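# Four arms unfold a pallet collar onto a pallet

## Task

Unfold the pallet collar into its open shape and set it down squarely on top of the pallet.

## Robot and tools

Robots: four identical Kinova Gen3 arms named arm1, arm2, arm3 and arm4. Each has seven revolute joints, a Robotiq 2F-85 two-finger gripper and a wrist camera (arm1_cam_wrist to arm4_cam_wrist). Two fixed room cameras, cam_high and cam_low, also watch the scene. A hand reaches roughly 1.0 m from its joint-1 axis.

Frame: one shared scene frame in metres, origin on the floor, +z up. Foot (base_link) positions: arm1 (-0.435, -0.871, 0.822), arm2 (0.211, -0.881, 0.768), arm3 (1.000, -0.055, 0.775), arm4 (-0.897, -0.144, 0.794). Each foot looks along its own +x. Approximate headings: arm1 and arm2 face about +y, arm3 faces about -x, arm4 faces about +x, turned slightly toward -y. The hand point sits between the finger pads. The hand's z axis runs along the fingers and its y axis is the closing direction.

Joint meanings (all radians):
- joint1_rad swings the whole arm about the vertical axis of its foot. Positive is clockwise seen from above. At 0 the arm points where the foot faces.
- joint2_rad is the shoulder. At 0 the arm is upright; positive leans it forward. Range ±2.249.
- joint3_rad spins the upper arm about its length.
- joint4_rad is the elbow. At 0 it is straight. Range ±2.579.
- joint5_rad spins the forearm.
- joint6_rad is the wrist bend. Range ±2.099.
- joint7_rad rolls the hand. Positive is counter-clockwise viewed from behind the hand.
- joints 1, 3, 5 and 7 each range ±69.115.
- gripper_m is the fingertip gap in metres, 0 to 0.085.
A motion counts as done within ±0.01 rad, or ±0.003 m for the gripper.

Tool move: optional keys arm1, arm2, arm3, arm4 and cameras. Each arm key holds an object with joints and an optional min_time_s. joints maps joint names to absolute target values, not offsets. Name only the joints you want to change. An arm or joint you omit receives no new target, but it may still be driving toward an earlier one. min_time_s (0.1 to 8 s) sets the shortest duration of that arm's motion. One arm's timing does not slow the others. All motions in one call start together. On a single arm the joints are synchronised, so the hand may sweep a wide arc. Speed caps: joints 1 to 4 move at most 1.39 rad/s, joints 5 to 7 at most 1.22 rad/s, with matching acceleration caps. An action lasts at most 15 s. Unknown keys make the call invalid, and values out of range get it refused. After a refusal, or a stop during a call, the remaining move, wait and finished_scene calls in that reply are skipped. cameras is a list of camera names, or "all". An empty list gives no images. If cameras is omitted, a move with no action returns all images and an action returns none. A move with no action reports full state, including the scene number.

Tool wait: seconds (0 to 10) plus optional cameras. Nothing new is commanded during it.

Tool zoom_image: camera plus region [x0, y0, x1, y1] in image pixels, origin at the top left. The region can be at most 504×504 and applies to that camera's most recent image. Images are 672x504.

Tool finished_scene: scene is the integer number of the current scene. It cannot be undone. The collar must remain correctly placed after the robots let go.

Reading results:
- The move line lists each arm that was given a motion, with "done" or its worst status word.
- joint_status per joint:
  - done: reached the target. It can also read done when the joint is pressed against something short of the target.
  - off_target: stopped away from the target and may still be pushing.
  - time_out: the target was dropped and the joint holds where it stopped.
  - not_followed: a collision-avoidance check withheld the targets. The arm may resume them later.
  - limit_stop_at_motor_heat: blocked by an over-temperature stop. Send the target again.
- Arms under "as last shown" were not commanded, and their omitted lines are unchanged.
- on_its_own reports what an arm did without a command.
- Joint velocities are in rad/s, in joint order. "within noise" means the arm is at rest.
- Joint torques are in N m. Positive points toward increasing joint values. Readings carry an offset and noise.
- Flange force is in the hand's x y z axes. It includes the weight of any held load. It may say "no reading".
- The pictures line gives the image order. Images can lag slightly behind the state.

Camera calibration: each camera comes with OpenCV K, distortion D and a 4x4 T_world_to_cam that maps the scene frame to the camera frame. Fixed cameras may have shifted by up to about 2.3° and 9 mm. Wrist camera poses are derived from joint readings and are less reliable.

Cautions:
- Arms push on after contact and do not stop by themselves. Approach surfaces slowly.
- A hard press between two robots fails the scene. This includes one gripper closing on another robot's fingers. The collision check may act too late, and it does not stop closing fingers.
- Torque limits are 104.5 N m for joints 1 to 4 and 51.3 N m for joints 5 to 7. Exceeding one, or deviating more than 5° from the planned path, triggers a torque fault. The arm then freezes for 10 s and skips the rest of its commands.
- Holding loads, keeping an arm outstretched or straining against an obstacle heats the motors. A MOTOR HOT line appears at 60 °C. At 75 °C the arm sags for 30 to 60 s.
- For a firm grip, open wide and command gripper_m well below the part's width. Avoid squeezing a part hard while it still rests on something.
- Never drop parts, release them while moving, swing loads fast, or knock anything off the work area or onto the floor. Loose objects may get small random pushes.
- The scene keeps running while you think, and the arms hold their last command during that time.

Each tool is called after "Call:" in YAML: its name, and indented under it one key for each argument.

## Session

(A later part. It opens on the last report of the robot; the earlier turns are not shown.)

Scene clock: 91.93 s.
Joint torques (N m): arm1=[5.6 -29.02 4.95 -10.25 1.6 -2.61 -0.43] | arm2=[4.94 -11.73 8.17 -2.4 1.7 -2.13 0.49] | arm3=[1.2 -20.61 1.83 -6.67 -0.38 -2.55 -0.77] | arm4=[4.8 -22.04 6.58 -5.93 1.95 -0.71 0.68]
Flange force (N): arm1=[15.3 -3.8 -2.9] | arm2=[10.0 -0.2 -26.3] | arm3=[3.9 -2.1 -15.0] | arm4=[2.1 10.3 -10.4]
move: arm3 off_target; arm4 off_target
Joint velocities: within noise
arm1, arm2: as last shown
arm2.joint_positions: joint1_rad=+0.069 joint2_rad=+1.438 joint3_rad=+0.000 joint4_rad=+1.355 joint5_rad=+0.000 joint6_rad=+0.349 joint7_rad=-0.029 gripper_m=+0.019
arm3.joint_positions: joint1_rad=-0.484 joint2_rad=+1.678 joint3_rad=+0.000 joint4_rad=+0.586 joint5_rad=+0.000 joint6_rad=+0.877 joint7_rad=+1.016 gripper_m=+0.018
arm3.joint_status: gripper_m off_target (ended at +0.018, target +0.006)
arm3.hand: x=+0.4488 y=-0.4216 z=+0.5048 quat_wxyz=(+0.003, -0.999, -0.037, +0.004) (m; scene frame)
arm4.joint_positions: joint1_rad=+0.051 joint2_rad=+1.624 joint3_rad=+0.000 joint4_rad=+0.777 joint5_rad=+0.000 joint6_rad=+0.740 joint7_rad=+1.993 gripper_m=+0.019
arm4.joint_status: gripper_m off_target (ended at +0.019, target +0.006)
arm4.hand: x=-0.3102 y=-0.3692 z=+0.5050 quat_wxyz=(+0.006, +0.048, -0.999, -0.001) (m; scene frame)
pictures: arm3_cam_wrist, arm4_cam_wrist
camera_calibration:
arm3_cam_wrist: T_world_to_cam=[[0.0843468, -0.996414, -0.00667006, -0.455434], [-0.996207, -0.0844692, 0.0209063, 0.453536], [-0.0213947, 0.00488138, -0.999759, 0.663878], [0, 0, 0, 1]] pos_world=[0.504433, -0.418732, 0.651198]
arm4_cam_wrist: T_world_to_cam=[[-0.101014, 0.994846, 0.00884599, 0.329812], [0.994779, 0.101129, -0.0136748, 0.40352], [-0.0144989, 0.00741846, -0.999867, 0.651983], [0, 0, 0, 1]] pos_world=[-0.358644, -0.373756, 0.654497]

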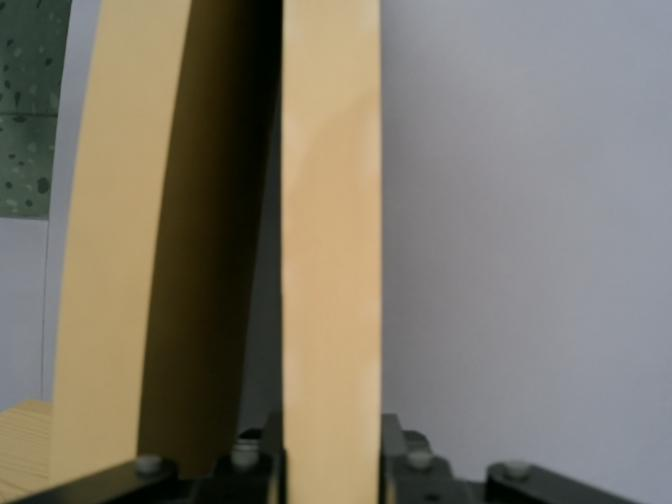

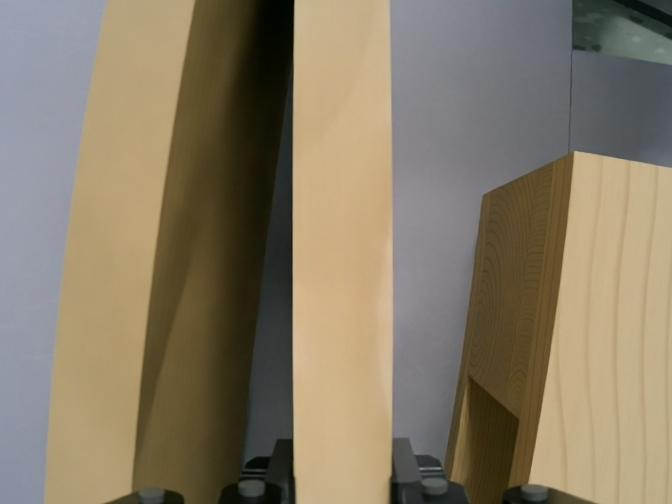

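Call:
move:
  arm1: {"joints": {"gripper_m": 0.045}, "min_time_s": 0.5}
  arm2: {"joints": {"gripper_m": 0.045}, "min_time_s": 0.5}

Call:
move:
  arm1: {"joints": {"joint1_rad": 0.5832, "joint2_rad": 1.3322, "joint4_rad": 1.1883, "joint6_rad": 0.6212, "joint7_rad": 0.6656}}
  arm2: {"joints": {"joint1_rad": 0.0691, "joint2_rad": 1.1337, "joint4_rad": 1.5348, "joint6_rad": 0.4732, "joint7_rad": -0.0286}}

Call:
move:
  arm3: {"joints": {"joint1_rad": -0.48295, "joint2_rad": 1.56463, "joint4_rad": 0.71141, "joint6_rad": 0.86555, "joint7_rad": 1.01665}, "min_time_s": 1.0}
  arm4: {"joints": {"joint1_rad": 0.05087, "joint2_rad": 1.51612, "joint4_rad": 0.88766, "joint6_rad": 0.73781, "joint7_rad": 1.99337}, "min_time_s": 1.0}
  arm1: {"joints": {"joint1_rad": -0.505, "joint2_rad": -0.33, "joint4_rad": 1.536, "joint6_rad": 1.972, "joint7_rad": 0.05}}
  arm2: {"joints": {"joint1_rad": 0.3, "joint2_rad": -0.39, "joint4_rad": 1.55, "joint6_rad": 1.98, "joint7_rad": 0.44}}
  cameras: ["arm3_cam_wrist", "arm4_cam_wrist", "cam_low"]

Scene clock: 129.60 s.
Joint torques (N m): arm1=[1.39 -24.74 1.01 -5.43 0.53 0.4 -0.33] | arm2=[-1.01 -23.79 0.93 -1.64 0.12 -0.01 0.05] | arm3=[2.38 -20.71 2.46 -6.07 -0.12 -1.99 -0.8] | arm4=[4.59 -22.21 6.58 -5.68 1.99 -0.46 0.71]
Flange force (N): arm1=[4.8 -2.2 -1.5] | arm2=[-2.2 6.4 3.6] | arm3=[2.6 0.7 -13.1] | arm4=[1.4 9.6 -9.3]
move: arm1 done; arm2 done
Joint velocities: within noise
arm1.joint_positions: joint1_rad=+0.584 joint2_rad=+1.596 joint3_rad=+0.000 joint4_rad=+0.969 joint5_rad=+0.000 joint6_rad=+0.576 joint7_rad=+0.666 gripper_m=+0.045
arm1.joint_status: all done
arm1.hand: x=-0.0314 y=-0.4365 z=+0.5217 quat_wxyz=(+0.001, -0.021, -1.000, -0.002) (m; scene frame)
arm2.joint_positions: joint1_rad=+0.069 joint2_rad=+1.438 joint3_rad=+0.000 joint4_rad=+1.355 joint5_rad=+0.000 joint6_rad=+0.348 joint7_rad=-0.029 gripper_m=+0.045
arm2.joint_status: all done
arm2.hand: x=+0.2432 y=-0.3565 z=+0.5020 quat_wxyz=(+0.000, -0.021, -1.000, +0.000) (m; scene frame)
arm3, arm4: as last shown
arm3.hand: x=+0.4488 y=-0.4217 z=+0.5048 quat_wxyz=(+0.003, -0.999, -0.037, +0.004) (m; scene frame)
pictures: none

Scene clock: 131.03 s.
Joint torques (N m): arm1=[1.34 -24.51 0.99 -5.74 0.5 0.4 -0.34] | arm2=[-1 -23.04 0.92 -2.79 0.06 0 0.07] | arm3=[2.35 -20.7 2.49 -6.1 -0.11 -1.98 -0.76] | arm4=[4.64 -22.24 6.52 -5.7 1.96 -0.47 0.7]
Flange force (N): arm1=[4.3 -1.7 -0.3] | arm2=[-2.2 5.8 1.8] | arm3=[2.9 0.5 -13.2] | arm4=[1.4 9.7 -9.3]
move: arm1 done; arm2 done
Joint velocities: within noise
arm1.joint_positions: joint1_rad=+0.583 joint2_rad=+1.332 joint3_rad=+0.000 joint4_rad=+1.188 joint5_rad=+0.000 joint6_rad=+0.621 joint7_rad=+0.666 gripper_m=+0.045
arm1.joint_status: all done
arm1.hand: x=-0.0316 y=-0.4368 z=+0.6398 quat_wxyz=(+0.001, -0.021, -1.000, -0.002) (m; scene frame)
arm2.joint_positions: joint1_rad=+0.069 joint2_rad=+1.134 joint3_rad=+0.000 joint4_rad=+1.535 joint5_rad=+0.000 joint6_rad=+0.473 joint7_rad=-0.029 gripper_m=+0.045
arm2.joint_status: all done
arm2.hand: x=+0.2432 y=-0.3565 z=+0.6400 quat_wxyz=(+0.000, -0.021, -1.000, +0.000) (m; scene frame)
arm3, arm4: as last shown
pictures: none

Scene clock: 133.93 s.
Joint torques (N m): arm1=[1.41 -0.26 0.54 -8.71 0.47 0.48 -0.36] | arm2=[-0.96 -0.88 0.39 -6.95 0.04 0.02 0.08] | arm3=[-1.65 -39.77 -0.05 -9.75 -1.52 1.45 -0.61] | arm4=[2.88 -40.09 4.32 -7.87 0.53 3.23 0.56]
Flange force (N): arm1=[2.0 -3.0 4.6] | arm2=[1.2 2.8 -5.7] | arm3=[-7.3 -0.4 23.4] | arm4=[-5.2 3.1 28.0]
move: arm1 done; arm2 done; arm3 done; arm4 done
Joint velocities: within noise
arm1.joint_positions: joint1_rad=-0.505 joint2_rad=-0.330 joint3_rad=+0.000 joint4_rad=+1.536 joint5_rad=+0.000 joint6_rad=+1.972 joint7_rad=+0.050 gripper_m=+0.045
arm1.joint_status: all done
arm1.hand: x=-0.4647 y=-0.7276 z=+1.3065 quat_wxyz=(-0.002, +0.213, -0.977, +0.016) (m; scene frame)
arm2.joint_positions: joint1_rad=+0.300 joint2_rad=-0.390 joint3_rad=+0.000 joint4_rad=+1.550 joint5_rad=+0.000 joint6_rad=+1.980 joint7_rad=+0.440 gripper_m=+0.045
arm2.joint_status: all done
arm2.hand: x=+0.2667 y=-0.7620 z=+1.2562 quat_wxyz=(+0.000, +0.098, -0.995, -0.001) (m; scene frame)
arm3.joint_positions: joint1_rad=-0.483 joint2_rad=+1.565 joint3_rad=+0.000 joint4_rad=+0.711 joint5_rad=+0.000 joint6_rad=+0.866 joint7_rad=+1.017 gripper_m=+0.018
arm3.joint_status: all done
arm3.hand: x=+0.4489 y=-0.4216 z=+0.5499 quat_wxyz=(+0.003, -0.999, -0.037, +0.004) (m; scene frame)
arm4.joint_positions: joint1_rad=+0.051 joint2_rad=+1.516 joint3_rad=+0.000 joint4_rad=+0.888 joint5_rad=+0.000 joint6_rad=+0.738 joint7_rad=+1.993 gripper_m=+0.019
arm4.joint_status: all done
arm4.hand: x=-0.3101 y=-0.3692 z=+0.5500 quat_wxyz=(+0.006, +0.048, -0.999, -0.001) (m; scene frame)
pictures: arm3_cam_wrist, arm4_cam_wrist, cam_low
camera_calibration:
arm3_cam_wrist: T_world_to_cam=[[0.0842497, -0.996423, -0.00657643, -0.455054], [-0.996213, -0.0843707, 0.0210148, 0.452572], [-0.0214945, 0.00478103, -0.999758, 0.708874], [0, 0, 0, 1]] pos_world=[0.504433, -0.418632, 0.696198]
arm4_cam_wrist: T_world_to_cam=[[-0.101013, 0.994846, 0.00885609, 0.329407], [0.994778, 0.101129, -0.0137742, 0.404204], [-0.0145988, 0.00741847, -0.999866, 0.69694], [0, 0, 0, 1]] pos_world=[-0.358644, -0.373756, 0.699497]

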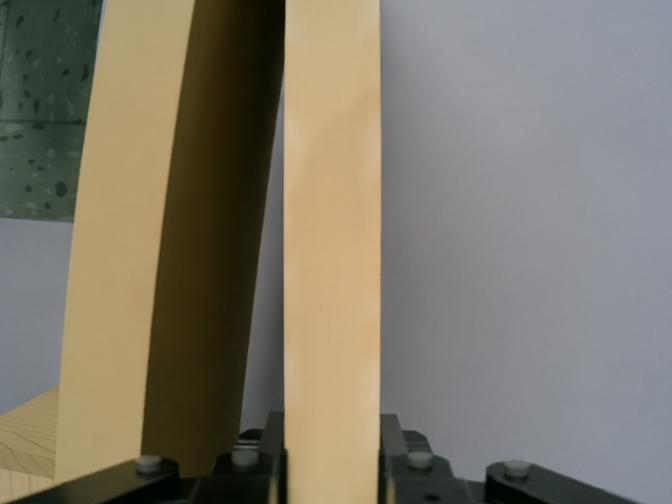

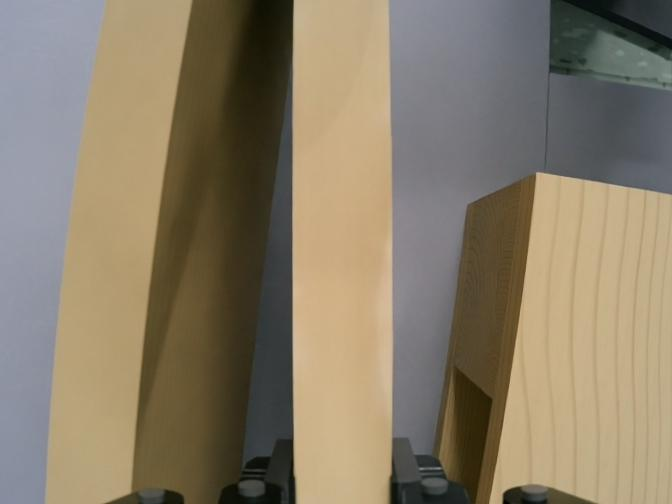

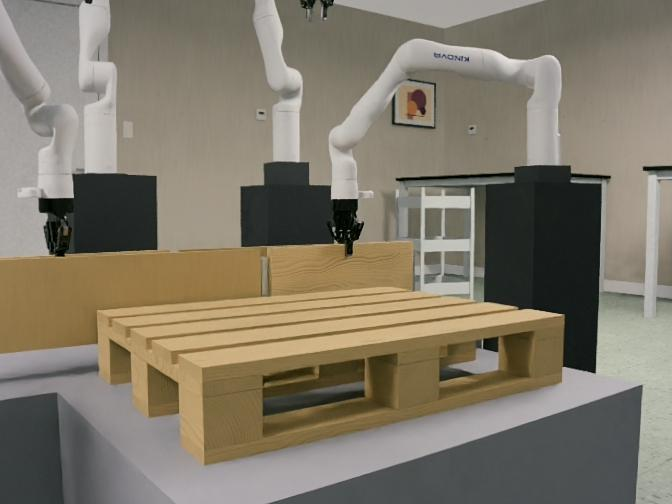

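Call:
move:
  arm3: {"joints": {"joint1_rad": -0.4823, "joint2_rad": 1.46465, "joint4_rad": 0.79899, "joint6_rad": 0.87795, "joint7_rad": 1.0173}, "min_time_s": 0.9}
  arm4: {"joints": {"joint1_rad": 0.05103, "joint2_rad": 1.4171, "joint4_rad": 0.97018, "joint6_rad": 0.75431, "joint7_rad": 1.99353}, "min_time_s": 0.9}

Call:
move:
  arm3: {"joints": {"joint1_rad": -0.48167, "joint2_rad": 1.37418, "joint4_rad": 0.85935, "joint6_rad": 0.90806, "joint7_rad": 1.01793}, "min_time_s": 0.9}
  arm4: {"joints": {"joint1_rad": 0.05121, "joint2_rad": 1.32462, "joint4_rad": 1.03065, "joint6_rad": 0.78632, "joint7_rad": 1.99371}, "min_time_s": 0.9}

Call:
move:
  arm3: {"joints": {"joint1_rad": -0.48103, "joint2_rad": 1.29143, "joint4_rad": 0.89739, "joint6_rad": 0.95277, "joint7_rad": 1.01857}, "min_time_s": 0.9}
  arm4: {"joints": {"joint1_rad": 0.05136, "joint2_rad": 1.23866, "joint4_rad": 1.07164, "joint6_rad": 0.83129, "joint7_rad": 1.99386}, "min_time_s": 0.9}

Call:
move:
  arm3: {"joints": {"joint1_rad": -0.41472, "joint2_rad": 1.24576, "joint4_rad": 1.01808, "joint6_rad": 0.87775, "joint7_rad": 1.26631}, "min_time_s": 0.9}
  arm4: {"joints": {"joint1_rad": -0.01697, "joint2_rad": 1.1933, "joint4_rad": 1.19765, "joint6_rad": 0.75064, "joint7_rad": 2.10696}, "min_time_s": 0.9}

Call:
move:
  arm3: {"joints": {"joint1_rad": -0.34407, "joint2_rad": 1.21163, "joint4_rad": 1.11054, "joint6_rad": 0.81942, "joint7_rad": 1.51839}, "min_time_s": 0.9}
  arm4: {"joints": {"joint1_rad": -0.09028, "joint2_rad": 1.15855, "joint4_rad": 1.29881, "joint6_rad": 0.68423, "joint7_rad": 2.21508}, "min_time_s": 0.9}
  cameras: ["cam_low"]

Scene clock: 138.47 s.
Joint torques (N m): arm1=[1.41 -0.27 0.48 -8.74 0.51 0.46 -0.36] | arm2=[-0.91 -0.94 0.38 -6.8 0.08 0 0.04] | arm3=[-1.12 -40.43 0.44 -10.43 -1.26 1.13 -0.57] | arm4=[2.68 -40.93 4.14 -8.83 0.5 2.8 0.52]
Flange force (N): arm1=[1.8 -3.0 4.6] | arm2=[0.9 3.0 -6.4] | arm3=[-5.7 -0.3 23.3] | arm4=[-4.1 3.2 28.3]
move: arm3 done; arm4 done
Joint velocities: within noise
arm1, arm2: as last shown
arm3.joint_positions: joint1_rad=-0.482 joint2_rad=+1.465 joint3_rad=+0.000 joint4_rad=+0.799 joint5_rad=+0.000 joint6_rad=+0.878 joint7_rad=+1.017 gripper_m=+0.018
arm3.joint_status: all done
arm3.hand: x=+0.4489 y=-0.4216 z=+0.5948 quat_wxyz=(+0.003, -0.999, -0.037, +0.004) (m; scene frame)
arm4.joint_positions: joint1_rad=+0.051 joint2_rad=+1.417 joint3_rad=+0.000 joint4_rad=+0.970 joint5_rad=+0.000 joint6_rad=+0.754 joint7_rad=+1.993 gripper_m=+0.019
arm4.joint_status: all done
arm4.hand: x=-0.3101 y=-0.3692 z=+0.5950 quat_wxyz=(+0.006, +0.048, -0.999, -0.001) (m; scene frame)
pictures: none

Scene clock: 139.67 s.
Joint torques (N m): arm1=[1.4 -0.24 0.52 -8.77 0.49 0.47 -0.34] | arm2=[-0.99 -0.87 0.44 -6.89 0.07 0.01 0.11] | arm3=[-0.7 -40.82 0.79 -11.24 -1.08 0.88 -0.54] | arm4=[2.4 -41.46 3.86 -9.83 0.46 2.49 0.51]
Flange force (N): arm1=[2.0 -3.1 4.8] | arm2=[1.4 3.0 -6.0] | arm3=[-4.2 -0.4 23.2] | arm4=[-3.1 3.2 28.6]
move: arm3 done; arm4 done
Joint velocities: within noise
arm1, arm2: as last shown
arm3.joint_positions: joint1_rad=-0.482 joint2_rad=+1.374 joint3_rad=+0.000 joint4_rad=+0.859 joint5_rad=+0.000 joint6_rad=+0.908 joint7_rad=+1.018 gripper_m=+0.018
arm3.joint_status: all done
arm3.hand: x=+0.4489 y=-0.4216 z=+0.6398 quat_wxyz=(+0.003, -0.999, -0.037, +0.004) (m; scene frame)
arm4.joint_positions: joint1_rad=+0.051 joint2_rad=+1.325 joint3_rad=+0.000 joint4_rad=+1.031 joint5_rad=+0.000 joint6_rad=+0.786 joint7_rad=+1.994 gripper_m=+0.019
arm4.joint_status: all done
arm4.hand: x=-0.3101 y=-0.3693 z=+0.6401 quat_wxyz=(+0.006, +0.048, -0.999, -0.001) (m; scene frame)
pictures: none

Scene clock: 140.87 s.
Joint torques (N m): arm1=[1.43 -0.26 0.5 -8.73 0.48 0.45 -0.32] | arm2=[-0.93 -0.98 0.38 -6.86 0.05 0.03 0.1] | arm3=[-0.5 -41.1 0.95 -11.98 -0.99 0.74 -0.53] | arm4=[2.23 -41.56 3.75 -10.57 0.37 2.37 0.54]
Flange force (N): arm1=[2.0 -3.0 4.6] | arm2=[1.1 3.1 -6.1] | arm3=[-3.7 -0.3 23.3] | arm4=[-3.0 3.0 28.8]
move: arm3 done; arm4 done
Joint velocities: within noise
arm1, arm2: as last shown
arm3.joint_positions: joint1_rad=-0.481 joint2_rad=+1.291 joint3_rad=+0.000 joint4_rad=+0.897 joint5_rad=+0.000 joint6_rad=+0.953 joint7_rad=+1.019 gripper_m=+0.018
arm3.joint_status: all done
arm3.hand: x=+0.4489 y=-0.4216 z=+0.6849 quat_wxyz=(+0.003, -0.999, -0.037, +0.004) (m; scene frame)
arm4.joint_positions: joint1_rad=+0.051 joint2_rad=+1.239 joint3_rad=+0.000 joint4_rad=+1.072 joint5_rad=+0.000 joint6_rad=+0.831 joint7_rad=+1.994 gripper_m=+0.019
arm4.joint_status: all done
arm4.hand: x=-0.3100 y=-0.3692 z=+0.6850 quat_wxyz=(+0.006, +0.048, -0.999, -0.001) (m; scene frame)
pictures: none

Scene clock: 142.10 s.
Joint torques (N m): arm1=[1.46 -0.29 0.5 -8.69 0.49 0.46 -0.31] | arm2=[-0.88 -0.88 0.42 -6.77 0.06 0 0.07] | arm3=[-1.56 -39.15 -0.03 -9.87 -1.43 1.46 -0.61] | arm4=[2.49 -38.54 3.88 -7.53 0.48 3.45 0.59]
Flange force (N): arm1=[2.0 -2.9 4.4] | arm2=[1.2 3.0 -6.5] | arm3=[-7.1 -2.1 23.5] | arm4=[-6.8 1.2 28.6]
move: arm3 done; arm4 done
Joint velocities: within noise
arm1, arm2: as last shown
arm3.joint_positions: joint1_rad=-0.415 joint2_rad=+1.246 joint3_rad=+0.000 joint4_rad=+1.018 joint5_rad=+0.000 joint6_rad=+0.878 joint7_rad=+1.266 gripper_m=+0.018
arm3.joint_status: all done
arm3.hand: x=+0.4428 y=-0.3737 z=+0.6849 quat_wxyz=(+0.003, -0.992, -0.127, +0.004) (m; scene frame)
arm4.joint_positions: joint1_rad=-0.017 joint2_rad=+1.193 joint3_rad=+0.000 joint4_rad=+1.198 joint5_rad=+0.000 joint6_rad=+0.751 joint7_rad=+2.107 gripper_m=+0.019
arm4.joint_status: all done
arm4.hand: x=-0.3196 y=-0.3222 z=+0.6851 quat_wxyz=(+0.006, +0.139, -0.990, -0.002) (m; scene frame)
pictures: none

Scene clock: 143.37 s.
Joint torques (N m): arm1=[1.49 -0.23 0.55 -8.7 0.5 0.44 -0.33] | arm2=[-1.02 -0.9 0.43 -6.96 0.08 0.1 0.1] | arm3=[-0.76 -38.7 0.49 -9.67 -1.34 1.09 -0.76] | arm4=[1.83 -37.41 3.4 -7.04 0.51 3.22 0.8]
Flange force (N): arm1=[2.2 -3.1 4.5] | arm2=[1.4 3.0 -5.5] | arm3=[-5.9 -2.9 23.7] | arm4=[-5.6 0.7 28.3]
move: arm3 done; arm4 done
Joint velocities: within noise
arm1, arm2: as last shown
arm3.joint_positions: joint1_rad=-0.344 joint2_rad=+1.212 joint3_rad=+0.000 joint4_rad=+1.111 joint5_rad=+0.000 joint6_rad=+0.819 joint7_rad=+1.518 gripper_m=+0.018
arm3.joint_status: all done
arm3.hand: x=+0.4366 y=-0.3258 z=+0.6850 quat_wxyz=(+0.004, -0.976, -0.216, +0.004) (m; scene frame)
arm4.joint_positions: joint1_rad=-0.090 joint2_rad=+1.159 joint3_rad=+0.000 joint4_rad=+1.299 joint5_rad=+0.000 joint6_rad=+0.684 joint7_rad=+2.215 gripper_m=+0.019
arm4.joint_status: all done
arm4.hand: x=-0.3291 y=-0.2755 z=+0.6851 quat_wxyz=(+0.006, +0.228, -0.974, -0.002) (m; scene frame)
pictures: cam_low

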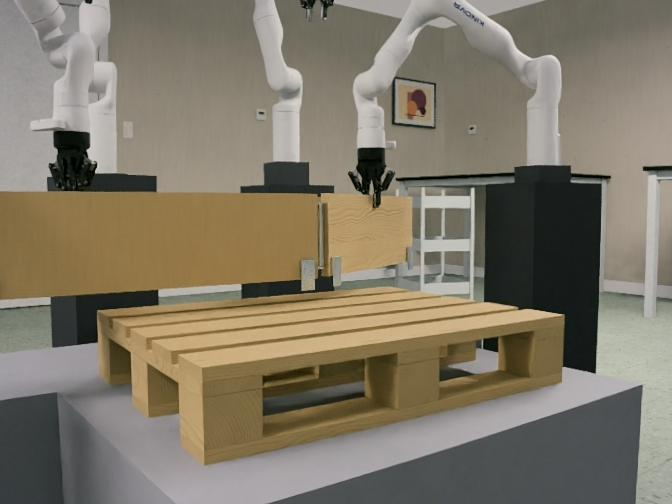

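Call:
move:
  arm3: {"joints": {"joint1_rad": -0.26906, "joint2_rad": 1.18707, "joint4_rad": 1.17957, "joint6_rad": 0.77495, "joint7_rad": 1.77483}, "min_time_s": 0.9}
  arm4: {"joints": {"joint1_rad": -0.16792, "joint2_rad": 1.13215, "joint4_rad": 1.37868, "joint6_rad": 0.63076, "joint7_rad": 2.31887}, "min_time_s": 0.9}

Call:
move:
  arm3: {"joints": {"joint1_rad": -0.19032, "joint2_rad": 1.17091, "joint4_rad": 1.22678, "joint6_rad": 0.7439, "joint7_rad": 2.035}, "min_time_s": 0.9}
  arm4: {"joints": {"joint1_rad": -0.24944, "joint2_rad": 1.11309, "joint4_rad": 1.43917, "joint6_rad": 0.58933, "joint7_rad": 2.41878}, "min_time_s": 0.9}

Call:
move:
  arm3: {"joints": {"joint1_rad": -0.10886, "joint2_rad": 1.16197, "joint4_rad": 1.25317, "joint6_rad": 0.72645, "joint7_rad": 2.29789}, "min_time_s": 0.9}
  arm4: {"joints": {"joint1_rad": -0.33392, "joint2_rad": 1.1002, "joint4_rad": 1.48124, "joint6_rad": 0.56015, "joint7_rad": 2.51573}, "min_time_s": 0.9}

Call:
move:
  arm3: {"joints": {"joint1_rad": -0.02581, "joint2_rad": 1.16058, "joint4_rad": 1.25873, "joint6_rad": 0.72228, "joint7_rad": 2.56237}, "min_time_s": 0.9}
  arm4: {"joints": {"joint1_rad": -0.42024, "joint2_rad": 1.09316, "joint4_rad": 1.50535, "joint6_rad": 0.54308, "joint7_rad": 2.61084}, "min_time_s": 0.9}

Call:
move:
  arm3: {"joints": {"joint1_rad": 0.05751, "joint2_rad": 1.16657, "joint4_rad": 1.24325, "joint6_rad": 0.73177, "joint7_rad": 2.82712}, "min_time_s": 0.9}
  arm4: {"joints": {"joint1_rad": -0.5071, "joint2_rad": 1.09161, "joint4_rad": 1.51156, "joint6_rad": 0.53842, "joint7_rad": 2.70541}, "min_time_s": 0.9}

Call:
move:
  arm3: {"joints": {"joint1_rad": 0.13974, "joint2_rad": 1.18027, "joint4_rad": 1.20623, "joint6_rad": 0.75509, "joint7_rad": 3.09078}, "min_time_s": 0.9}
  arm4: {"joints": {"joint1_rad": -0.59348, "joint2_rad": 1.09555, "joint4_rad": 1.5002, "joint6_rad": 0.54584, "joint7_rad": 2.80046}, "min_time_s": 0.9}
  arm1: {"joints": {"joint1_rad": -0.0807, "joint2_rad": 0.9555, "joint4_rad": 1.5901, "joint6_rad": 0.596, "joint7_rad": -0.0032}}
  arm2: {"joints": {"joint1_rad": 0.5335, "joint2_rad": 0.9125, "joint4_rad": 1.4298, "joint6_rad": 0.7994, "joint7_rad": 0.4299}}
  cameras: ["arm1_cam_wrist", "arm2_cam_wrist", "arm3_cam_wrist", "arm4_cam_wrist", "cam_low"]

Call:
zoom_image:
  camera: "arm1_cam_wrist"
  region: [350, 250, 600, 480]

Call:
zoom_image:
  camera: "arm2_cam_wrist"
  region: [390, 0, 650, 230]

Scene clock: 153.63 s.
Joint torques (N m): arm1=[1.45 -0.23 0.51 -8.69 0.52 0.43 -0.37] | arm2=[-0.93 -0.87 0.39 -6.98 0.08 0.06 0.05] | arm3=[-0.15 -38.39 1 -9.59 -1.15 0.76 -0.76] | arm4=[1.35 -36.55 2.94 -6.78 0.36 2.89 0.81]
Flange force (N): arm1=[1.9 -3.1 4.4] | arm2=[1.1 2.8 -5.5] | arm3=[-4.7 -3.3 23.9] | arm4=[-4.5 0.4 28.1]
move: arm3 done; arm4 done
Joint velocities: within noise
arm1, arm2: as last shown
arm3.joint_positions: joint1_rad=-0.269 joint2_rad=+1.187 joint3_rad=+0.000 joint4_rad=+1.180 joint5_rad=+0.000 joint6_rad=+0.775 joint7_rad=+1.775 gripper_m=+0.018
arm3.joint_status: all done
arm3.hand: x=+0.4303 y=-0.2774 z=+0.6849 quat_wxyz=(+0.004, -0.953, -0.304, +0.003) (m; scene frame)
arm4.joint_positions: joint1_rad=-0.168 joint2_rad=+1.132 joint3_rad=+0.000 joint4_rad=+1.379 joint5_rad=+0.000 joint6_rad=+0.631 joint7_rad=+2.319 gripper_m=+0.019
arm4.joint_status: all done
arm4.hand: x=-0.3384 y=-0.2290 z=+0.6851 quat_wxyz=(+0.006, +0.315, -0.949, -0.003) (m; scene frame)
pictures: none

Scene clock: 154.90 s.
Joint torques (N m): arm1=[1.43 -0.24 0.51 -8.67 0.48 0.48 -0.34] | arm2=[-1 -0.91 0.48 -6.97 0.09 0.02 0.08] | arm3=[0.39 -38.3 1.35 -9.93 -1.07 0.32 -0.79] | arm4=[1.11 -36.29 2.64 -6.97 0.37 2.43 0.88]
Flange force (N): arm1=[1.9 -3.0 4.5] | arm2=[1.5 3.0 -5.7] | arm3=[-2.8 -2.9 23.8] | arm4=[-3.5 0.8 28.2]
move: arm3 done; arm4 done
Joint velocities: within noise
arm1, arm2: as last shown
arm3.joint_positions: joint1_rad=-0.190 joint2_rad=+1.171 joint3_rad=+0.000 joint4_rad=+1.227 joint5_rad=+0.000 joint6_rad=+0.744 joint7_rad=+2.035 gripper_m=+0.018
arm3.joint_status: all done
arm3.hand: x=+0.4237 y=-0.2288 z=+0.6849 quat_wxyz=(+0.004, -0.921, -0.389, +0.003) (m; scene frame)
arm4.joint_positions: joint1_rad=-0.249 joint2_rad=+1.113 joint3_rad=+0.000 joint4_rad=+1.439 joint5_rad=+0.000 joint6_rad=+0.589 joint7_rad=+2.419 gripper_m=+0.019
arm4.joint_status: all done
arm4.hand: x=-0.3475 y=-0.1827 z=+0.6851 quat_wxyz=(+0.006, +0.400, -0.917, -0.003) (m; scene frame)
pictures: none

Scene clock: 156.17 s.
Joint torques (N m): arm1=[1.43 -0.25 0.55 -8.69 0.5 0.44 -0.35] | arm2=[-0.99 -0.86 0.33 -6.87 0.06 -0.03 0.04] | arm3=[0.81 -38.83 1.82 -10.63 -0.9 -0.22 -0.77] | arm4=[0.85 -35.96 2.35 -7.25 0.33 2 0.88]
Flange force (N): arm1=[2.0 -3.0 4.4] | arm2=[0.9 2.7 -6.2] | arm3=[-1.6 -2.1 24.2] | arm4=[-2.5 1.4 27.7]
move: arm3 done; arm4 done
Joint velocities: within noise
arm1.joint_positions: joint1_rad=-0.505 joint2_rad=-0.330 joint3_rad=+0.000 joint4_rad=+1.536 joint5_rad=+0.000 joint6_rad=+1.972 joint7_rad=+0.050 gripper_m=+0.045
arm1.joint_status: not commanded
arm1.hand: x=-0.4647 y=-0.7276 z=+1.3065 quat_wxyz=(-0.002, +0.213, -0.977, +0.016) (m; scene frame)
arm2.joint_positions: joint1_rad=+0.300 joint2_rad=-0.390 joint3_rad=+0.000 joint4_rad=+1.550 joint5_rad=+0.000 joint6_rad=+1.980 joint7_rad=+0.440 gripper_m=+0.045
arm2.joint_status: not commanded
arm2.hand: x=+0.2667 y=-0.7620 z=+1.2562 quat_wxyz=(+0.000, +0.098, -0.995, -0.001) (m; scene frame)
arm3.joint_positions: joint1_rad=-0.109 joint2_rad=+1.162 joint3_rad=+0.000 joint4_rad=+1.253 joint5_rad=+0.000 joint6_rad=+0.726 joint7_rad=+2.298 gripper_m=+0.018
arm3.joint_status: all done
arm3.hand: x=+0.4168 y=-0.1800 z=+0.6850 quat_wxyz=(+0.005, -0.882, -0.471, +0.002) (m; scene frame)
arm4.joint_positions: joint1_rad=-0.334 joint2_rad=+1.100 joint3_rad=+0.000 joint4_rad=+1.481 joint5_rad=+0.000 joint6_rad=+0.560 joint7_rad=+2.516 gripper_m=+0.019
arm4.joint_status: all done
arm4.hand: x=-0.3562 y=-0.1366 z=+0.6851 quat_wxyz=(+0.005, +0.481, -0.877, -0.004) (m; scene frame)
pictures: none

Scene clock: 157.43 s.
Joint torques (N m): arm1=[1.4 -0.24 0.52 -8.71 0.51 0.49 -0.34] | arm2=[-0.99 -0.9 0.44 -6.88 0.09 0.01 0.07] | arm3=[1.17 -39.97 2.39 -12.06 -0.6 -0.98 -0.75] | arm4=[0.76 -35.9 2.29 -7.97 0.32 1.42 0.91]
Flange force (N): arm1=[2.0 -3.0 4.6] | arm2=[1.3 3.0 -6.0] | arm3=[-0.1 0.2 24.6] | arm4=[-1.7 2.9 26.9]
move: arm3 done; arm4 done
Joint velocities: within noise
arm1, arm2: as last shown
arm3.joint_positions: joint1_rad=-0.026 joint2_rad=+1.161 joint3_rad=+0.000 joint4_rad=+1.259 joint5_rad=+0.000 joint6_rad=+0.722 joint7_rad=+2.562 gripper_m=+0.018
arm3.joint_status: all done
arm3.hand: x=+0.4096 y=-0.1311 z=+0.6850 quat_wxyz=(+0.005, -0.836, -0.549, +0.002) (m; scene frame)
arm4.joint_positions: joint1_rad=-0.420 joint2_rad=+1.093 joint3_rad=+0.000 joint4_rad=+1.505 joint5_rad=+0.000 joint6_rad=+0.543 joint7_rad=+2.611 gripper_m=+0.019
arm4.joint_status: all done
arm4.hand: x=-0.3647 y=-0.0907 z=+0.6851 quat_wxyz=(+0.005, +0.559, -0.829, -0.004) (m; scene frame)
pictures: none

Scene clock: 158.70 s.
Joint torques (N m): arm1=[1.42 -0.26 0.54 -8.7 0.48 0.47 -0.37] | arm2=[-0.97 -0.91 0.34 -6.95 0.07 -0.01 0.05] | arm3=[1.27 -41.23 2.31 -13.49 -0.76 -1.75 -0.88] | arm4=[0.89 -36.41 2.71 -8.93 0.56 0.91 1.07]
Flange force (N): arm1=[1.9 -3.0 4.5] | arm2=[0.9 2.7 -5.8] | arm3=[0.4 2.1 24.9] | arm4=[-1.7 4.8 26.8]
move: arm3 done; arm4 done
Joint velocities: within noise
arm1, arm2: as last shown
arm3.joint_positions: joint1_rad=+0.058 joint2_rad=+1.167 joint3_rad=+0.000 joint4_rad=+1.243 joint5_rad=+0.000 joint6_rad=+0.732 joint7_rad=+2.827 gripper_m=+0.018
arm3.joint_status: all done
arm3.hand: x=+0.4021 y=-0.0821 z=+0.6850 quat_wxyz=(+0.005, -0.783, -0.622, +0.002) (m; scene frame)
arm4.joint_positions: joint1_rad=-0.507 joint2_rad=+1.092 joint3_rad=+0.000 joint4_rad=+1.512 joint5_rad=+0.000 joint6_rad=+0.538 joint7_rad=+2.705 gripper_m=+0.019
arm4.joint_status: all done
arm4.hand: x=-0.3729 y=-0.0449 z=+0.6851 quat_wxyz=(+0.004, +0.631, -0.775, -0.005) (m; scene frame)
pictures: none

Scene clock: 161.30 s.
Joint torques (N m): arm1=[1.43 -21.06 0.97 -5.63 0.51 0.35 -0.36] | arm2=[-0.92 -23.12 0.79 -5.06 0.11 0 0.05] | arm3=[1.02 -43.49 1.98 -15.74 -0.99 -2.82 -0.89] | arm4=[1.44 -36.55 3.39 -9.94 0.87 0.66 1.17]
Flange force (N): arm1=[2.6 -3.5 0.3] | arm2=[-4.7 5.5 0.2] | arm3=[0.3 5.3 25.8] | arm4=[-2.5 7.9 25.9]
move: arm1 done; arm2 done; arm3 done; arm4 done
Joint velocities: within noise
arm1.joint_positions: joint1_rad=-0.081 joint2_rad=+0.955 joint3_rad=+0.000 joint4_rad=+1.590 joint5_rad=+0.000 joint6_rad=+0.596 joint7_rad=-0.003 gripper_m=+0.045
arm1.joint_status: all done
arm1.hand: x=-0.3872 y=-0.3521 z=+0.7799 quat_wxyz=(+0.001, -0.024, -1.000, -0.002) (m; scene frame)
arm2.joint_positions: joint1_rad=+0.534 joint2_rad=+0.913 joint3_rad=+0.000 joint4_rad=+1.430 joint5_rad=+0.000 joint6_rad=+0.799 joint7_rad=+0.430 gripper_m=+0.045
arm2.joint_status: all done
arm2.hand: x=+0.4901 y=-0.3963 z=+0.7799 quat_wxyz=(+0.000, -0.024, -1.000, +0.000) (m; scene frame)
arm3.joint_positions: joint1_rad=+0.140 joint2_rad=+1.180 joint3_rad=+0.000 joint4_rad=+1.206 joint5_rad=+0.000 joint6_rad=+0.755 joint7_rad=+3.091 gripper_m=+0.018
arm3.joint_status: all done
arm3.hand: x=+0.3942 y=-0.0330 z=+0.6850 quat_wxyz=(+0.005, -0.723, -0.691, +0.001) (m; scene frame)
arm4.joint_positions: joint1_rad=-0.593 joint2_rad=+1.096 joint3_rad=+0.000 joint4_rad=+1.500 joint5_rad=+0.000 joint6_rad=+0.546 joint7_rad=+2.800 gripper_m=+0.019
arm4.joint_status: all done
arm4.hand: x=-0.3807 y=+0.0009 z=+0.6850 quat_wxyz=(+0.004, +0.699, -0.715, -0.005) (m; scene frame)
pictures: arm1_cam_wrist, arm2_cam_wrist, arm3_cam_wrist, arm4_cam_wrist, cam_low
camera_calibration:
arm1_cam_wrist: T_world_to_cam=[[0.0344248, 0.998748, 0.0362958, 0.331374], [0.999134, -0.0352416, 0.0221074, 0.409969], [0.0233588, 0.0355033, -0.999097, 0.949986], [0, 0, 0, 1]] pos_world=[-0.443212, -0.350239, 0.928037]
arm2_cam_wrist: T_world_to_cam=[[0.0412348, 0.999149, -0.000585283, 0.374956], [0.999146, -0.0412331, 0.00272408, -0.453262], [0.00269763, -0.00069711, -0.999996, 0.922428], [0, 0, 0, 1]] pos_world=[0.434925, -0.392683, 0.923878]
arm3_cam_wrist: T_world_to_cam=[[0.999351, -0.0349187, -0.00879157, -0.389913], [-0.0348517, -0.999363, 0.00765429, 0.0280134], [-0.00905325, -0.00734293, -0.999932, 0.835783], [0, 0, 0, 1]] pos_world=[0.398203, 0.0205174, 0.832084]
arm4_cam_wrist: T_world_to_cam=[[-0.999662, 0.0180203, 0.0187189, -0.395209], [0.0180297, 0.999837, 0.000334413, 0.0563588], [-0.0187098, 0.000671796, -0.999825, 0.826562], [0, 0, 0, 1]] pos_world=[-0.380626, -0.0497832, 0.833796]

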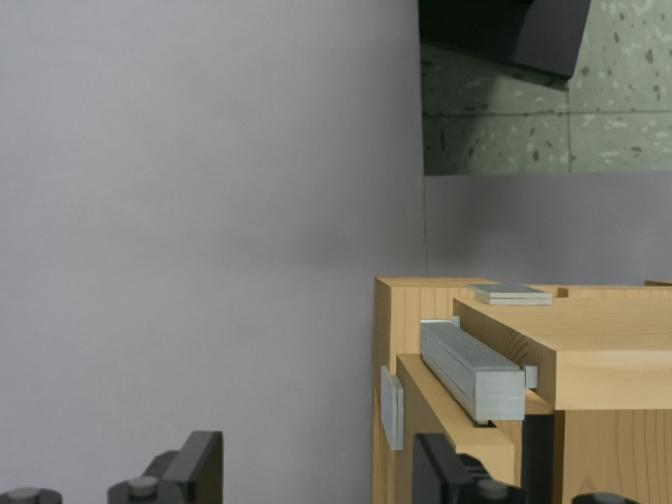

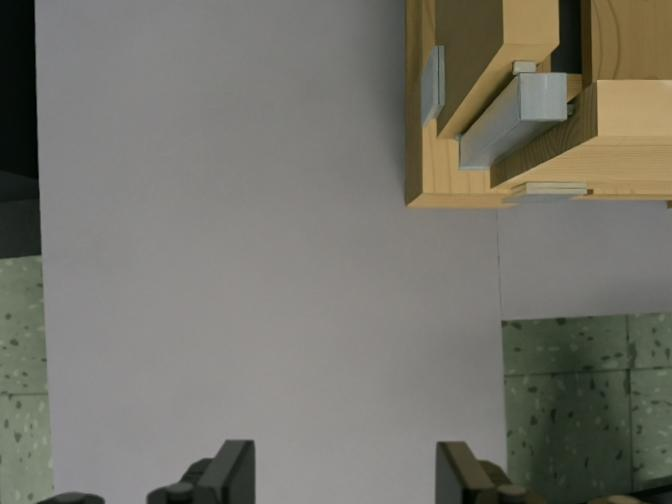

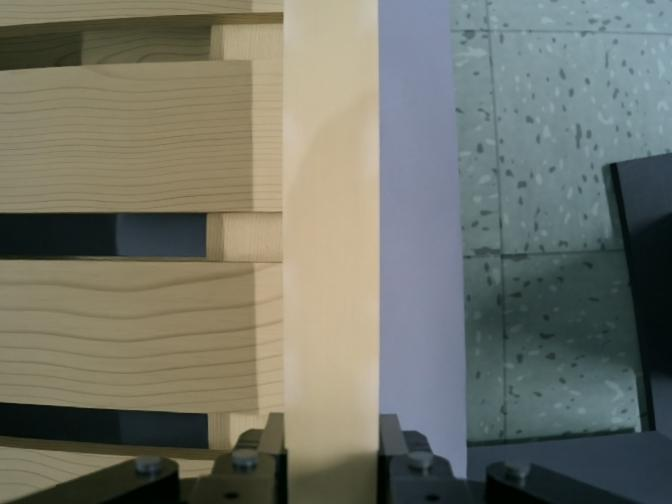

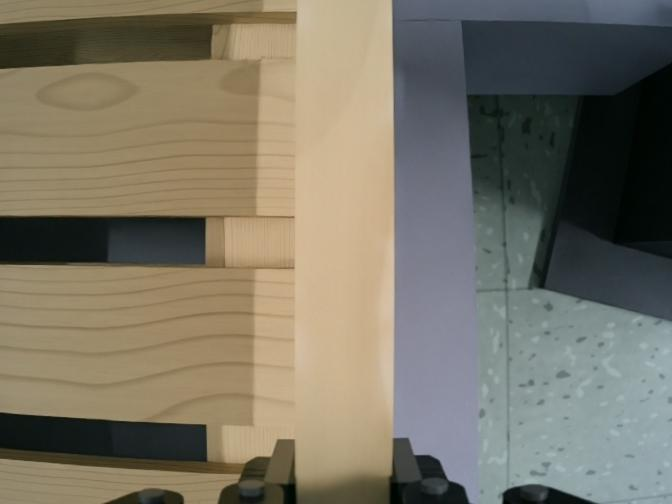

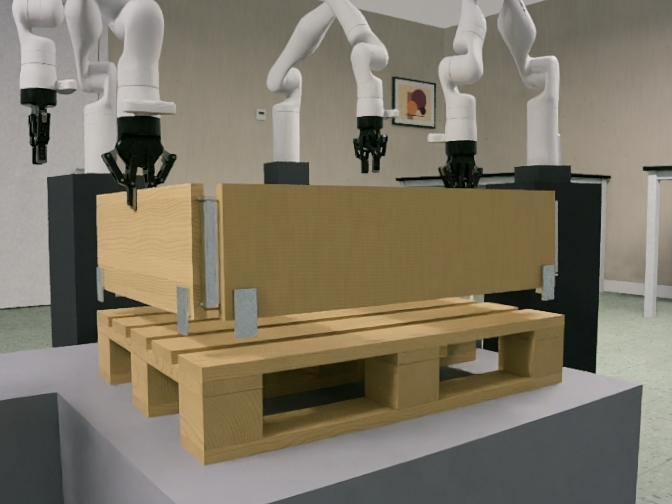

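Scaled by 2.016.

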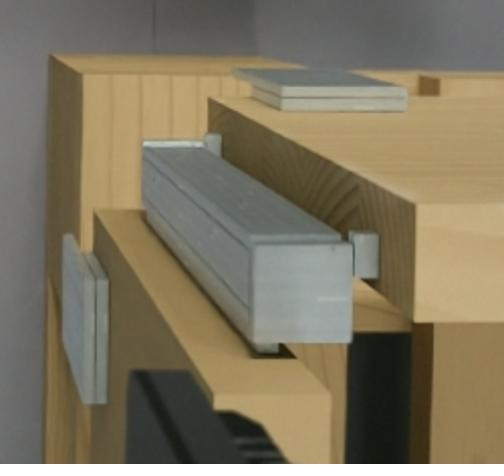

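Scaled by 1.938.

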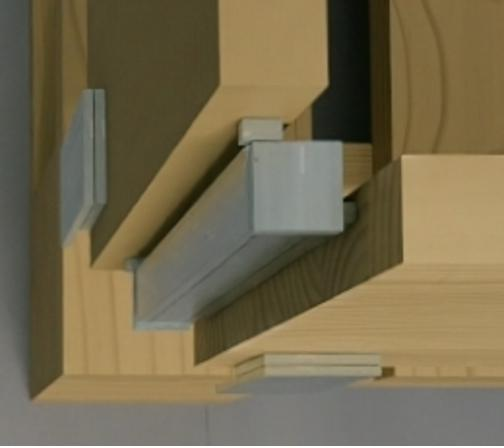

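Call:
move:
  arm3: {"joints": {"joint1_rad": 0.13618, "joint2_rad": 1.23704, "joint4_rad": 1.18598, "joint6_rad": 0.71857, "joint7_rad": 3.07922}, "min_time_s": 1.2}
  arm4: {"joints": {"joint1_rad": -0.60112, "joint2_rad": 1.15766, "joint4_rad": 1.47774, "joint6_rad": 0.50619, "joint7_rad": 2.78482}, "min_time_s": 1.2}
  cameras: ["arm1_cam_wrist", "arm2_cam_wrist", "arm3_cam_wrist", "arm4_cam_wrist", "cam_low"]

Call:
zoom_image:
  camera: "arm1_cam_wrist"
  region: [360, 260, 560, 460]

Call:
zoom_image:
  camera: "arm2_cam_wrist"
  region: [390, 30, 590, 230]

Call:
zoom_image:
  camera: "cam_low"
  region: [140, 270, 280, 390]

Call:
zoom_image:
  camera: "cam_low"
  region: [500, 250, 600, 350]

Scene clock: 173.57 s.
Joint torques (N m): arm1=[1.35 -21.05 0.98 -5.61 0.51 0.36 -0.36] | arm2=[-0.96 -23.04 0.81 -5.06 0.06 0.08 0.07] | arm3=[1.2 -41.14 1.94 -11.98 -1.07 -0.91 -0.98] | arm4=[0.56 -35.34 2.21 -6.73 0.54 2 1.13]
Flange force (N): arm1=[2.4 -3.5 0.3] | arm2=[-4.6 5.1 0.2] | arm3=[0.1 -0.5 25.4] | arm4=[-2.3 2.5 26.3]
move: arm3 done; arm4 done
Joint velocities: within noise
arm1, arm2: as last shown
arm1.hand: x=-0.3872 y=-0.3522 z=+0.7799 quat_wxyz=(+0.001, -0.024, -1.000, -0.002) (m; scene frame)
arm3.joint_positions: joint1_rad=+0.136 joint2_rad=+1.237 joint3_rad=+0.000 joint4_rad=+1.186 joint5_rad=+0.000 joint6_rad=+0.719 joint7_rad=+3.079 gripper_m=+0.018
arm3.joint_status: all done
arm3.hand: x=+0.3940 y=-0.0350 z=+0.6549 quat_wxyz=(+0.005, -0.726, -0.688, +0.001) (m; scene frame)
arm4.joint_positions: joint1_rad=-0.601 joint2_rad=+1.158 joint3_rad=+0.000 joint4_rad=+1.478 joint5_rad=+0.000 joint6_rad=+0.506 joint7_rad=+2.785 gripper_m=+0.019
arm4.joint_status: all done
arm4.hand: x=-0.3818 y=+0.0051 z=+0.6552 quat_wxyz=(+0.004, +0.696, -0.718, -0.005) (m; scene frame)
pictures: arm1_cam_wrist, arm2_cam_wrist, arm3_cam_wrist, arm4_cam_wrist, cam_low
camera_calibration:
arm1_cam_wrist: T_world_to_cam=[[0.0344248, 0.998748, 0.0362958, 0.331374], [0.999134, -0.0352416, 0.0221074, 0.409969], [0.0233588, 0.0355033, -0.999097, 0.949986], [0, 0, 0, 1]] pos_world=[-0.443212, -0.350239, 0.928037]
arm2_cam_wrist: T_world_to_cam=[[0.0412348, 0.999149, -0.000585283, 0.374956], [0.999146, -0.0412331, 0.00272408, -0.453262], [0.00269763, -0.00069711, -0.999996, 0.922428], [0, 0, 0, 1]] pos_world=[0.434925, -0.392683, 0.923878]
arm3_cam_wrist: T_world_to_cam=[[0.999044, -0.0428184, -0.0088064, -0.390058], [-0.0427518, -0.999057, 0.00761849, 0.0294171], [-0.0091243, -0.00723472, -0.999932, 0.805697], [0, 0, 0, 1]] pos_world=[0.398294, 0.0185167, 0.801984]
arm4_cam_wrist: T_world_to_cam=[[-0.999486, 0.026025, 0.0187007, -0.395724], [0.026033, 0.999661, 0.000182744, 0.0554636], [-0.0186896, 0.000669485, -0.999825, 0.796744], [0, 0, 0, 1]] pos_world=[-0.382074, -0.0456795, 0.803995]

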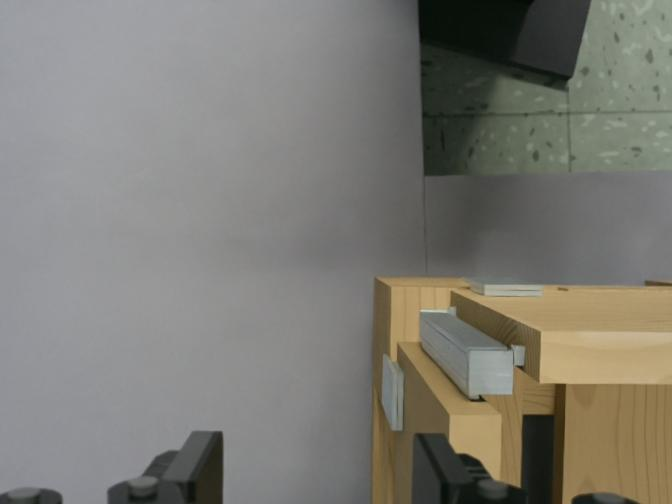

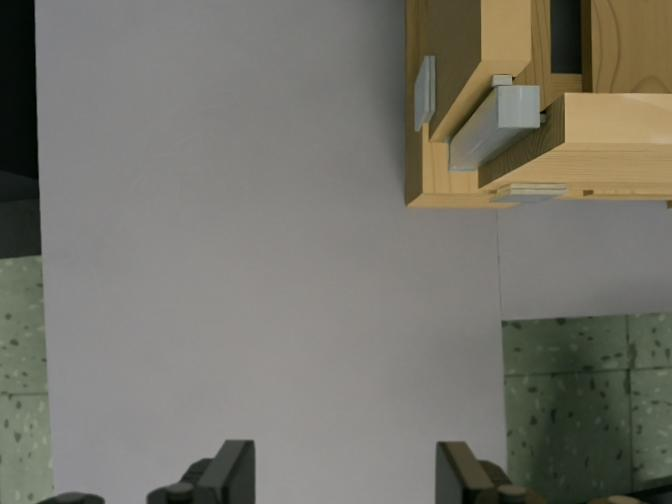

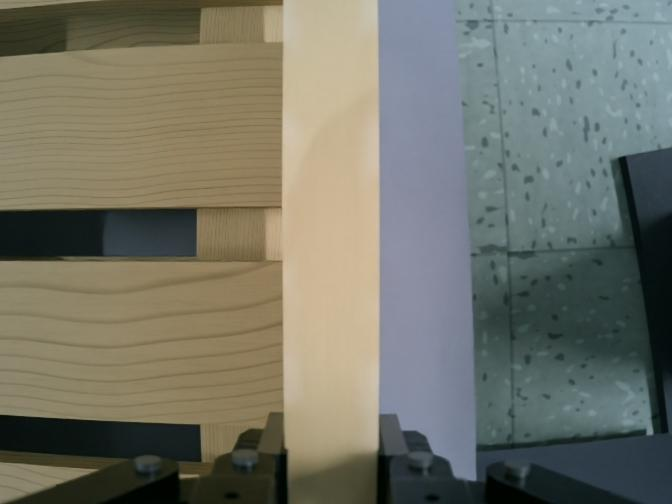

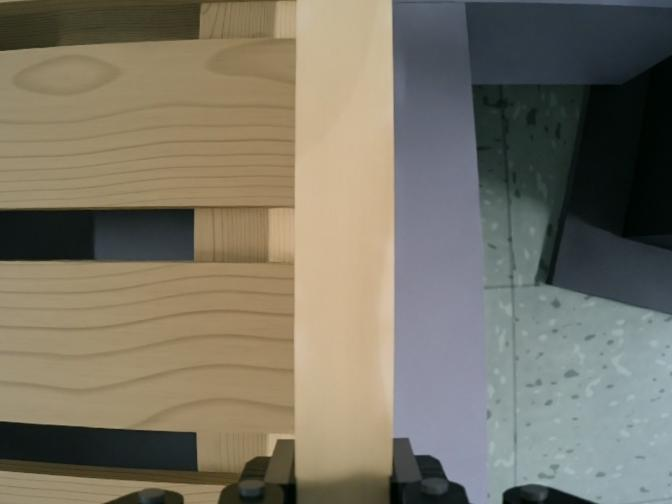

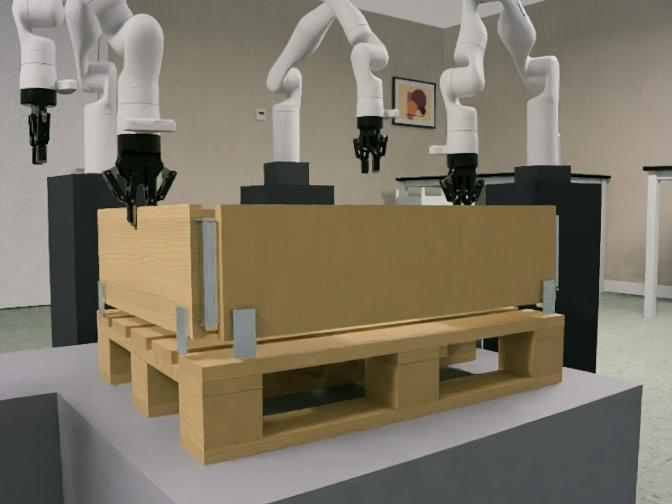

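Scaled by 2.520.

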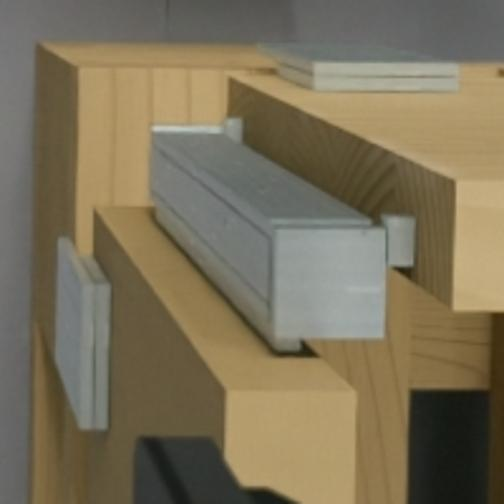

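Scaled by 2.520.

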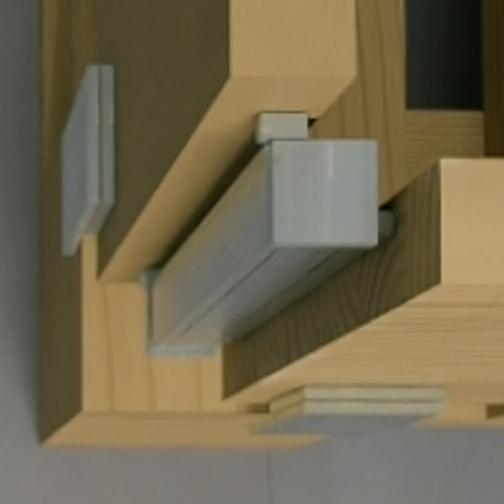

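Scaled by 3.600 from the camera's 672x504 image, which has a finer 960x720 frame.

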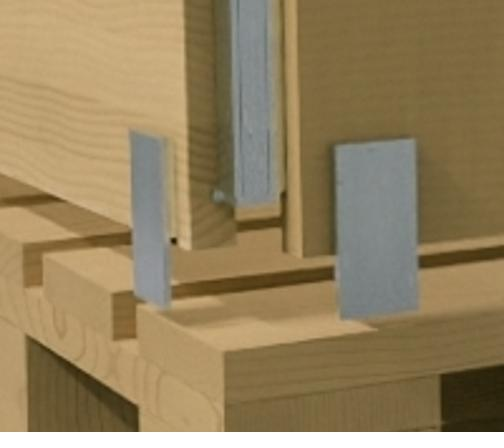

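Scaled by 5.040 from the camera's 672x504 image, which has a finer 960x720 frame.

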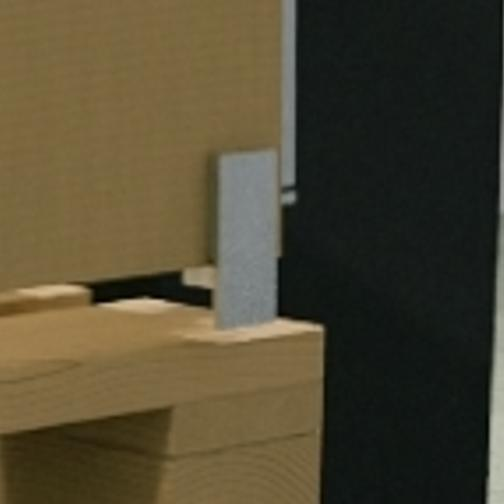

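Call:
move:
  arm3: {"joints": {"joint1_rad": 0.136, "joint2_rad": 1.26517, "joint4_rad": 1.17561, "joint6_rad": 0.70081, "joint7_rad": 3.07684}, "min_time_s": 1.0}
  arm4: {"joints": {"joint1_rad": -0.60068, "joint2_rad": 1.19004, "joint4_rad": 1.46252, "joint6_rad": 0.48903, "joint7_rad": 2.78306}, "min_time_s": 1.0}
  cameras: ["arm1_cam_wrist", "arm2_cam_wrist", "cam_low"]

Call:
zoom_image:
  camera: "cam_low"
  region: [140, 270, 280, 390]

Call:
zoom_image:
  camera: "cam_low"
  region: [500, 250, 600, 350]

Scene clock: 183.27 s.
Joint torques (N m): arm1=[1.47 -21.08 0.95 -5.65 0.52 0.35 -0.34] | arm2=[-0.99 -23.04 0.88 -4.94 0.06 -0.02 0.05] | arm3=[1.37 -41.25 2.25 -11.8 -0.93 -0.93 -1] | arm4=[0.52 -35.52 2.08 -6.67 0.44 1.93 1.15]
Flange force (N): arm1=[2.7 -3.6 0.3] | arm2=[-5.1 5.8 0.0] | arm3=[-0.1 -0.5 25.5] | arm4=[-2.1 3.0 26.1]
move: arm3 done; arm4 done
Joint velocities: within noise
arm1, arm2: as last shown
arm3.joint_positions: joint1_rad=+0.136 joint2_rad=+1.265 joint3_rad=+0.000 joint4_rad=+1.176 joint5_rad=+0.000 joint6_rad=+0.701 joint7_rad=+3.077 gripper_m=+0.018
arm3.joint_status: all done
arm3.hand: x=+0.3943 y=-0.0350 z=+0.6400 quat_wxyz=(+0.005, -0.727, -0.687, +0.001) (m; scene frame)
arm4.joint_positions: joint1_rad=-0.601 joint2_rad=+1.190 joint3_rad=+0.000 joint4_rad=+1.463 joint5_rad=+0.000 joint6_rad=+0.489 joint7_rad=+2.783 gripper_m=+0.019
arm4.joint_status: all done
arm4.hand: x=-0.3814 y=+0.0051 z=+0.6400 quat_wxyz=(+0.004, +0.695, -0.719, -0.005) (m; scene frame)
pictures: arm1_cam_wrist, arm2_cam_wrist, cam_low
camera_calibration:
arm1_cam_wrist: T_world_to_cam=[[0.0344248, 0.998748, 0.0362958, 0.331374], [0.999134, -0.0352416, 0.0221074, 0.409969], [0.0233588, 0.0355033, -0.999097, 0.949986], [0, 0, 0, 1]] pos_world=[-0.443212, -0.350239, 0.928037]
arm2_cam_wrist: T_world_to_cam=[[0.0412348, 0.999149, -0.000585283, 0.374956], [0.999146, -0.0412331, 0.00272408, -0.453262], [0.00269763, -0.00069711, -0.999996, 0.922428], [0, 0, 0, 1]] pos_world=[0.434925, -0.392683, 0.923878]

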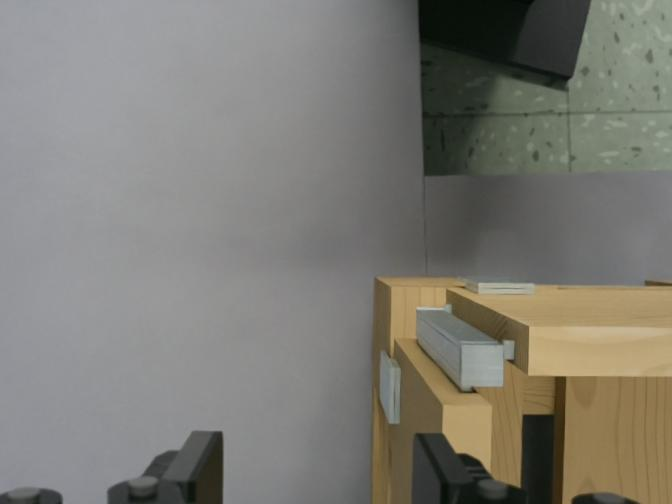

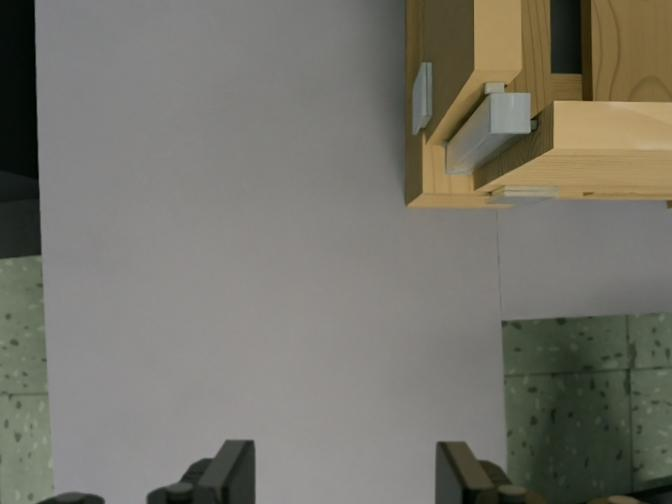

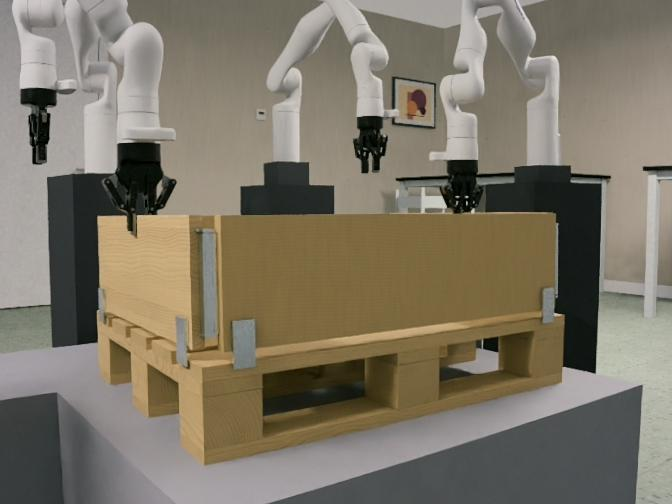

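Scaled by 3.600 from the camera's 672x504 image, which has a finer 960x720 frame.

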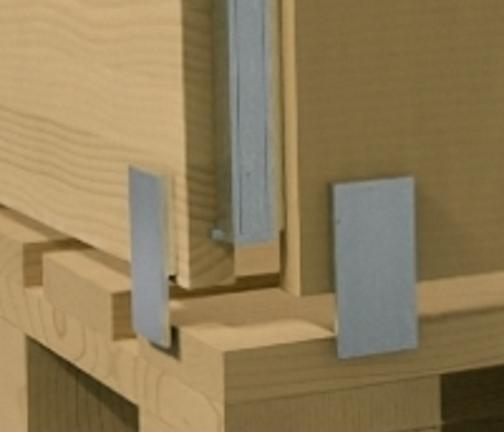

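Scaled by 5.040 from the camera's 672x504 image, which has a finer 960x720 frame.

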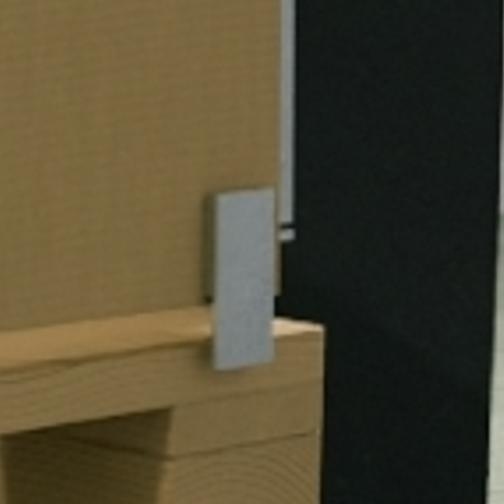

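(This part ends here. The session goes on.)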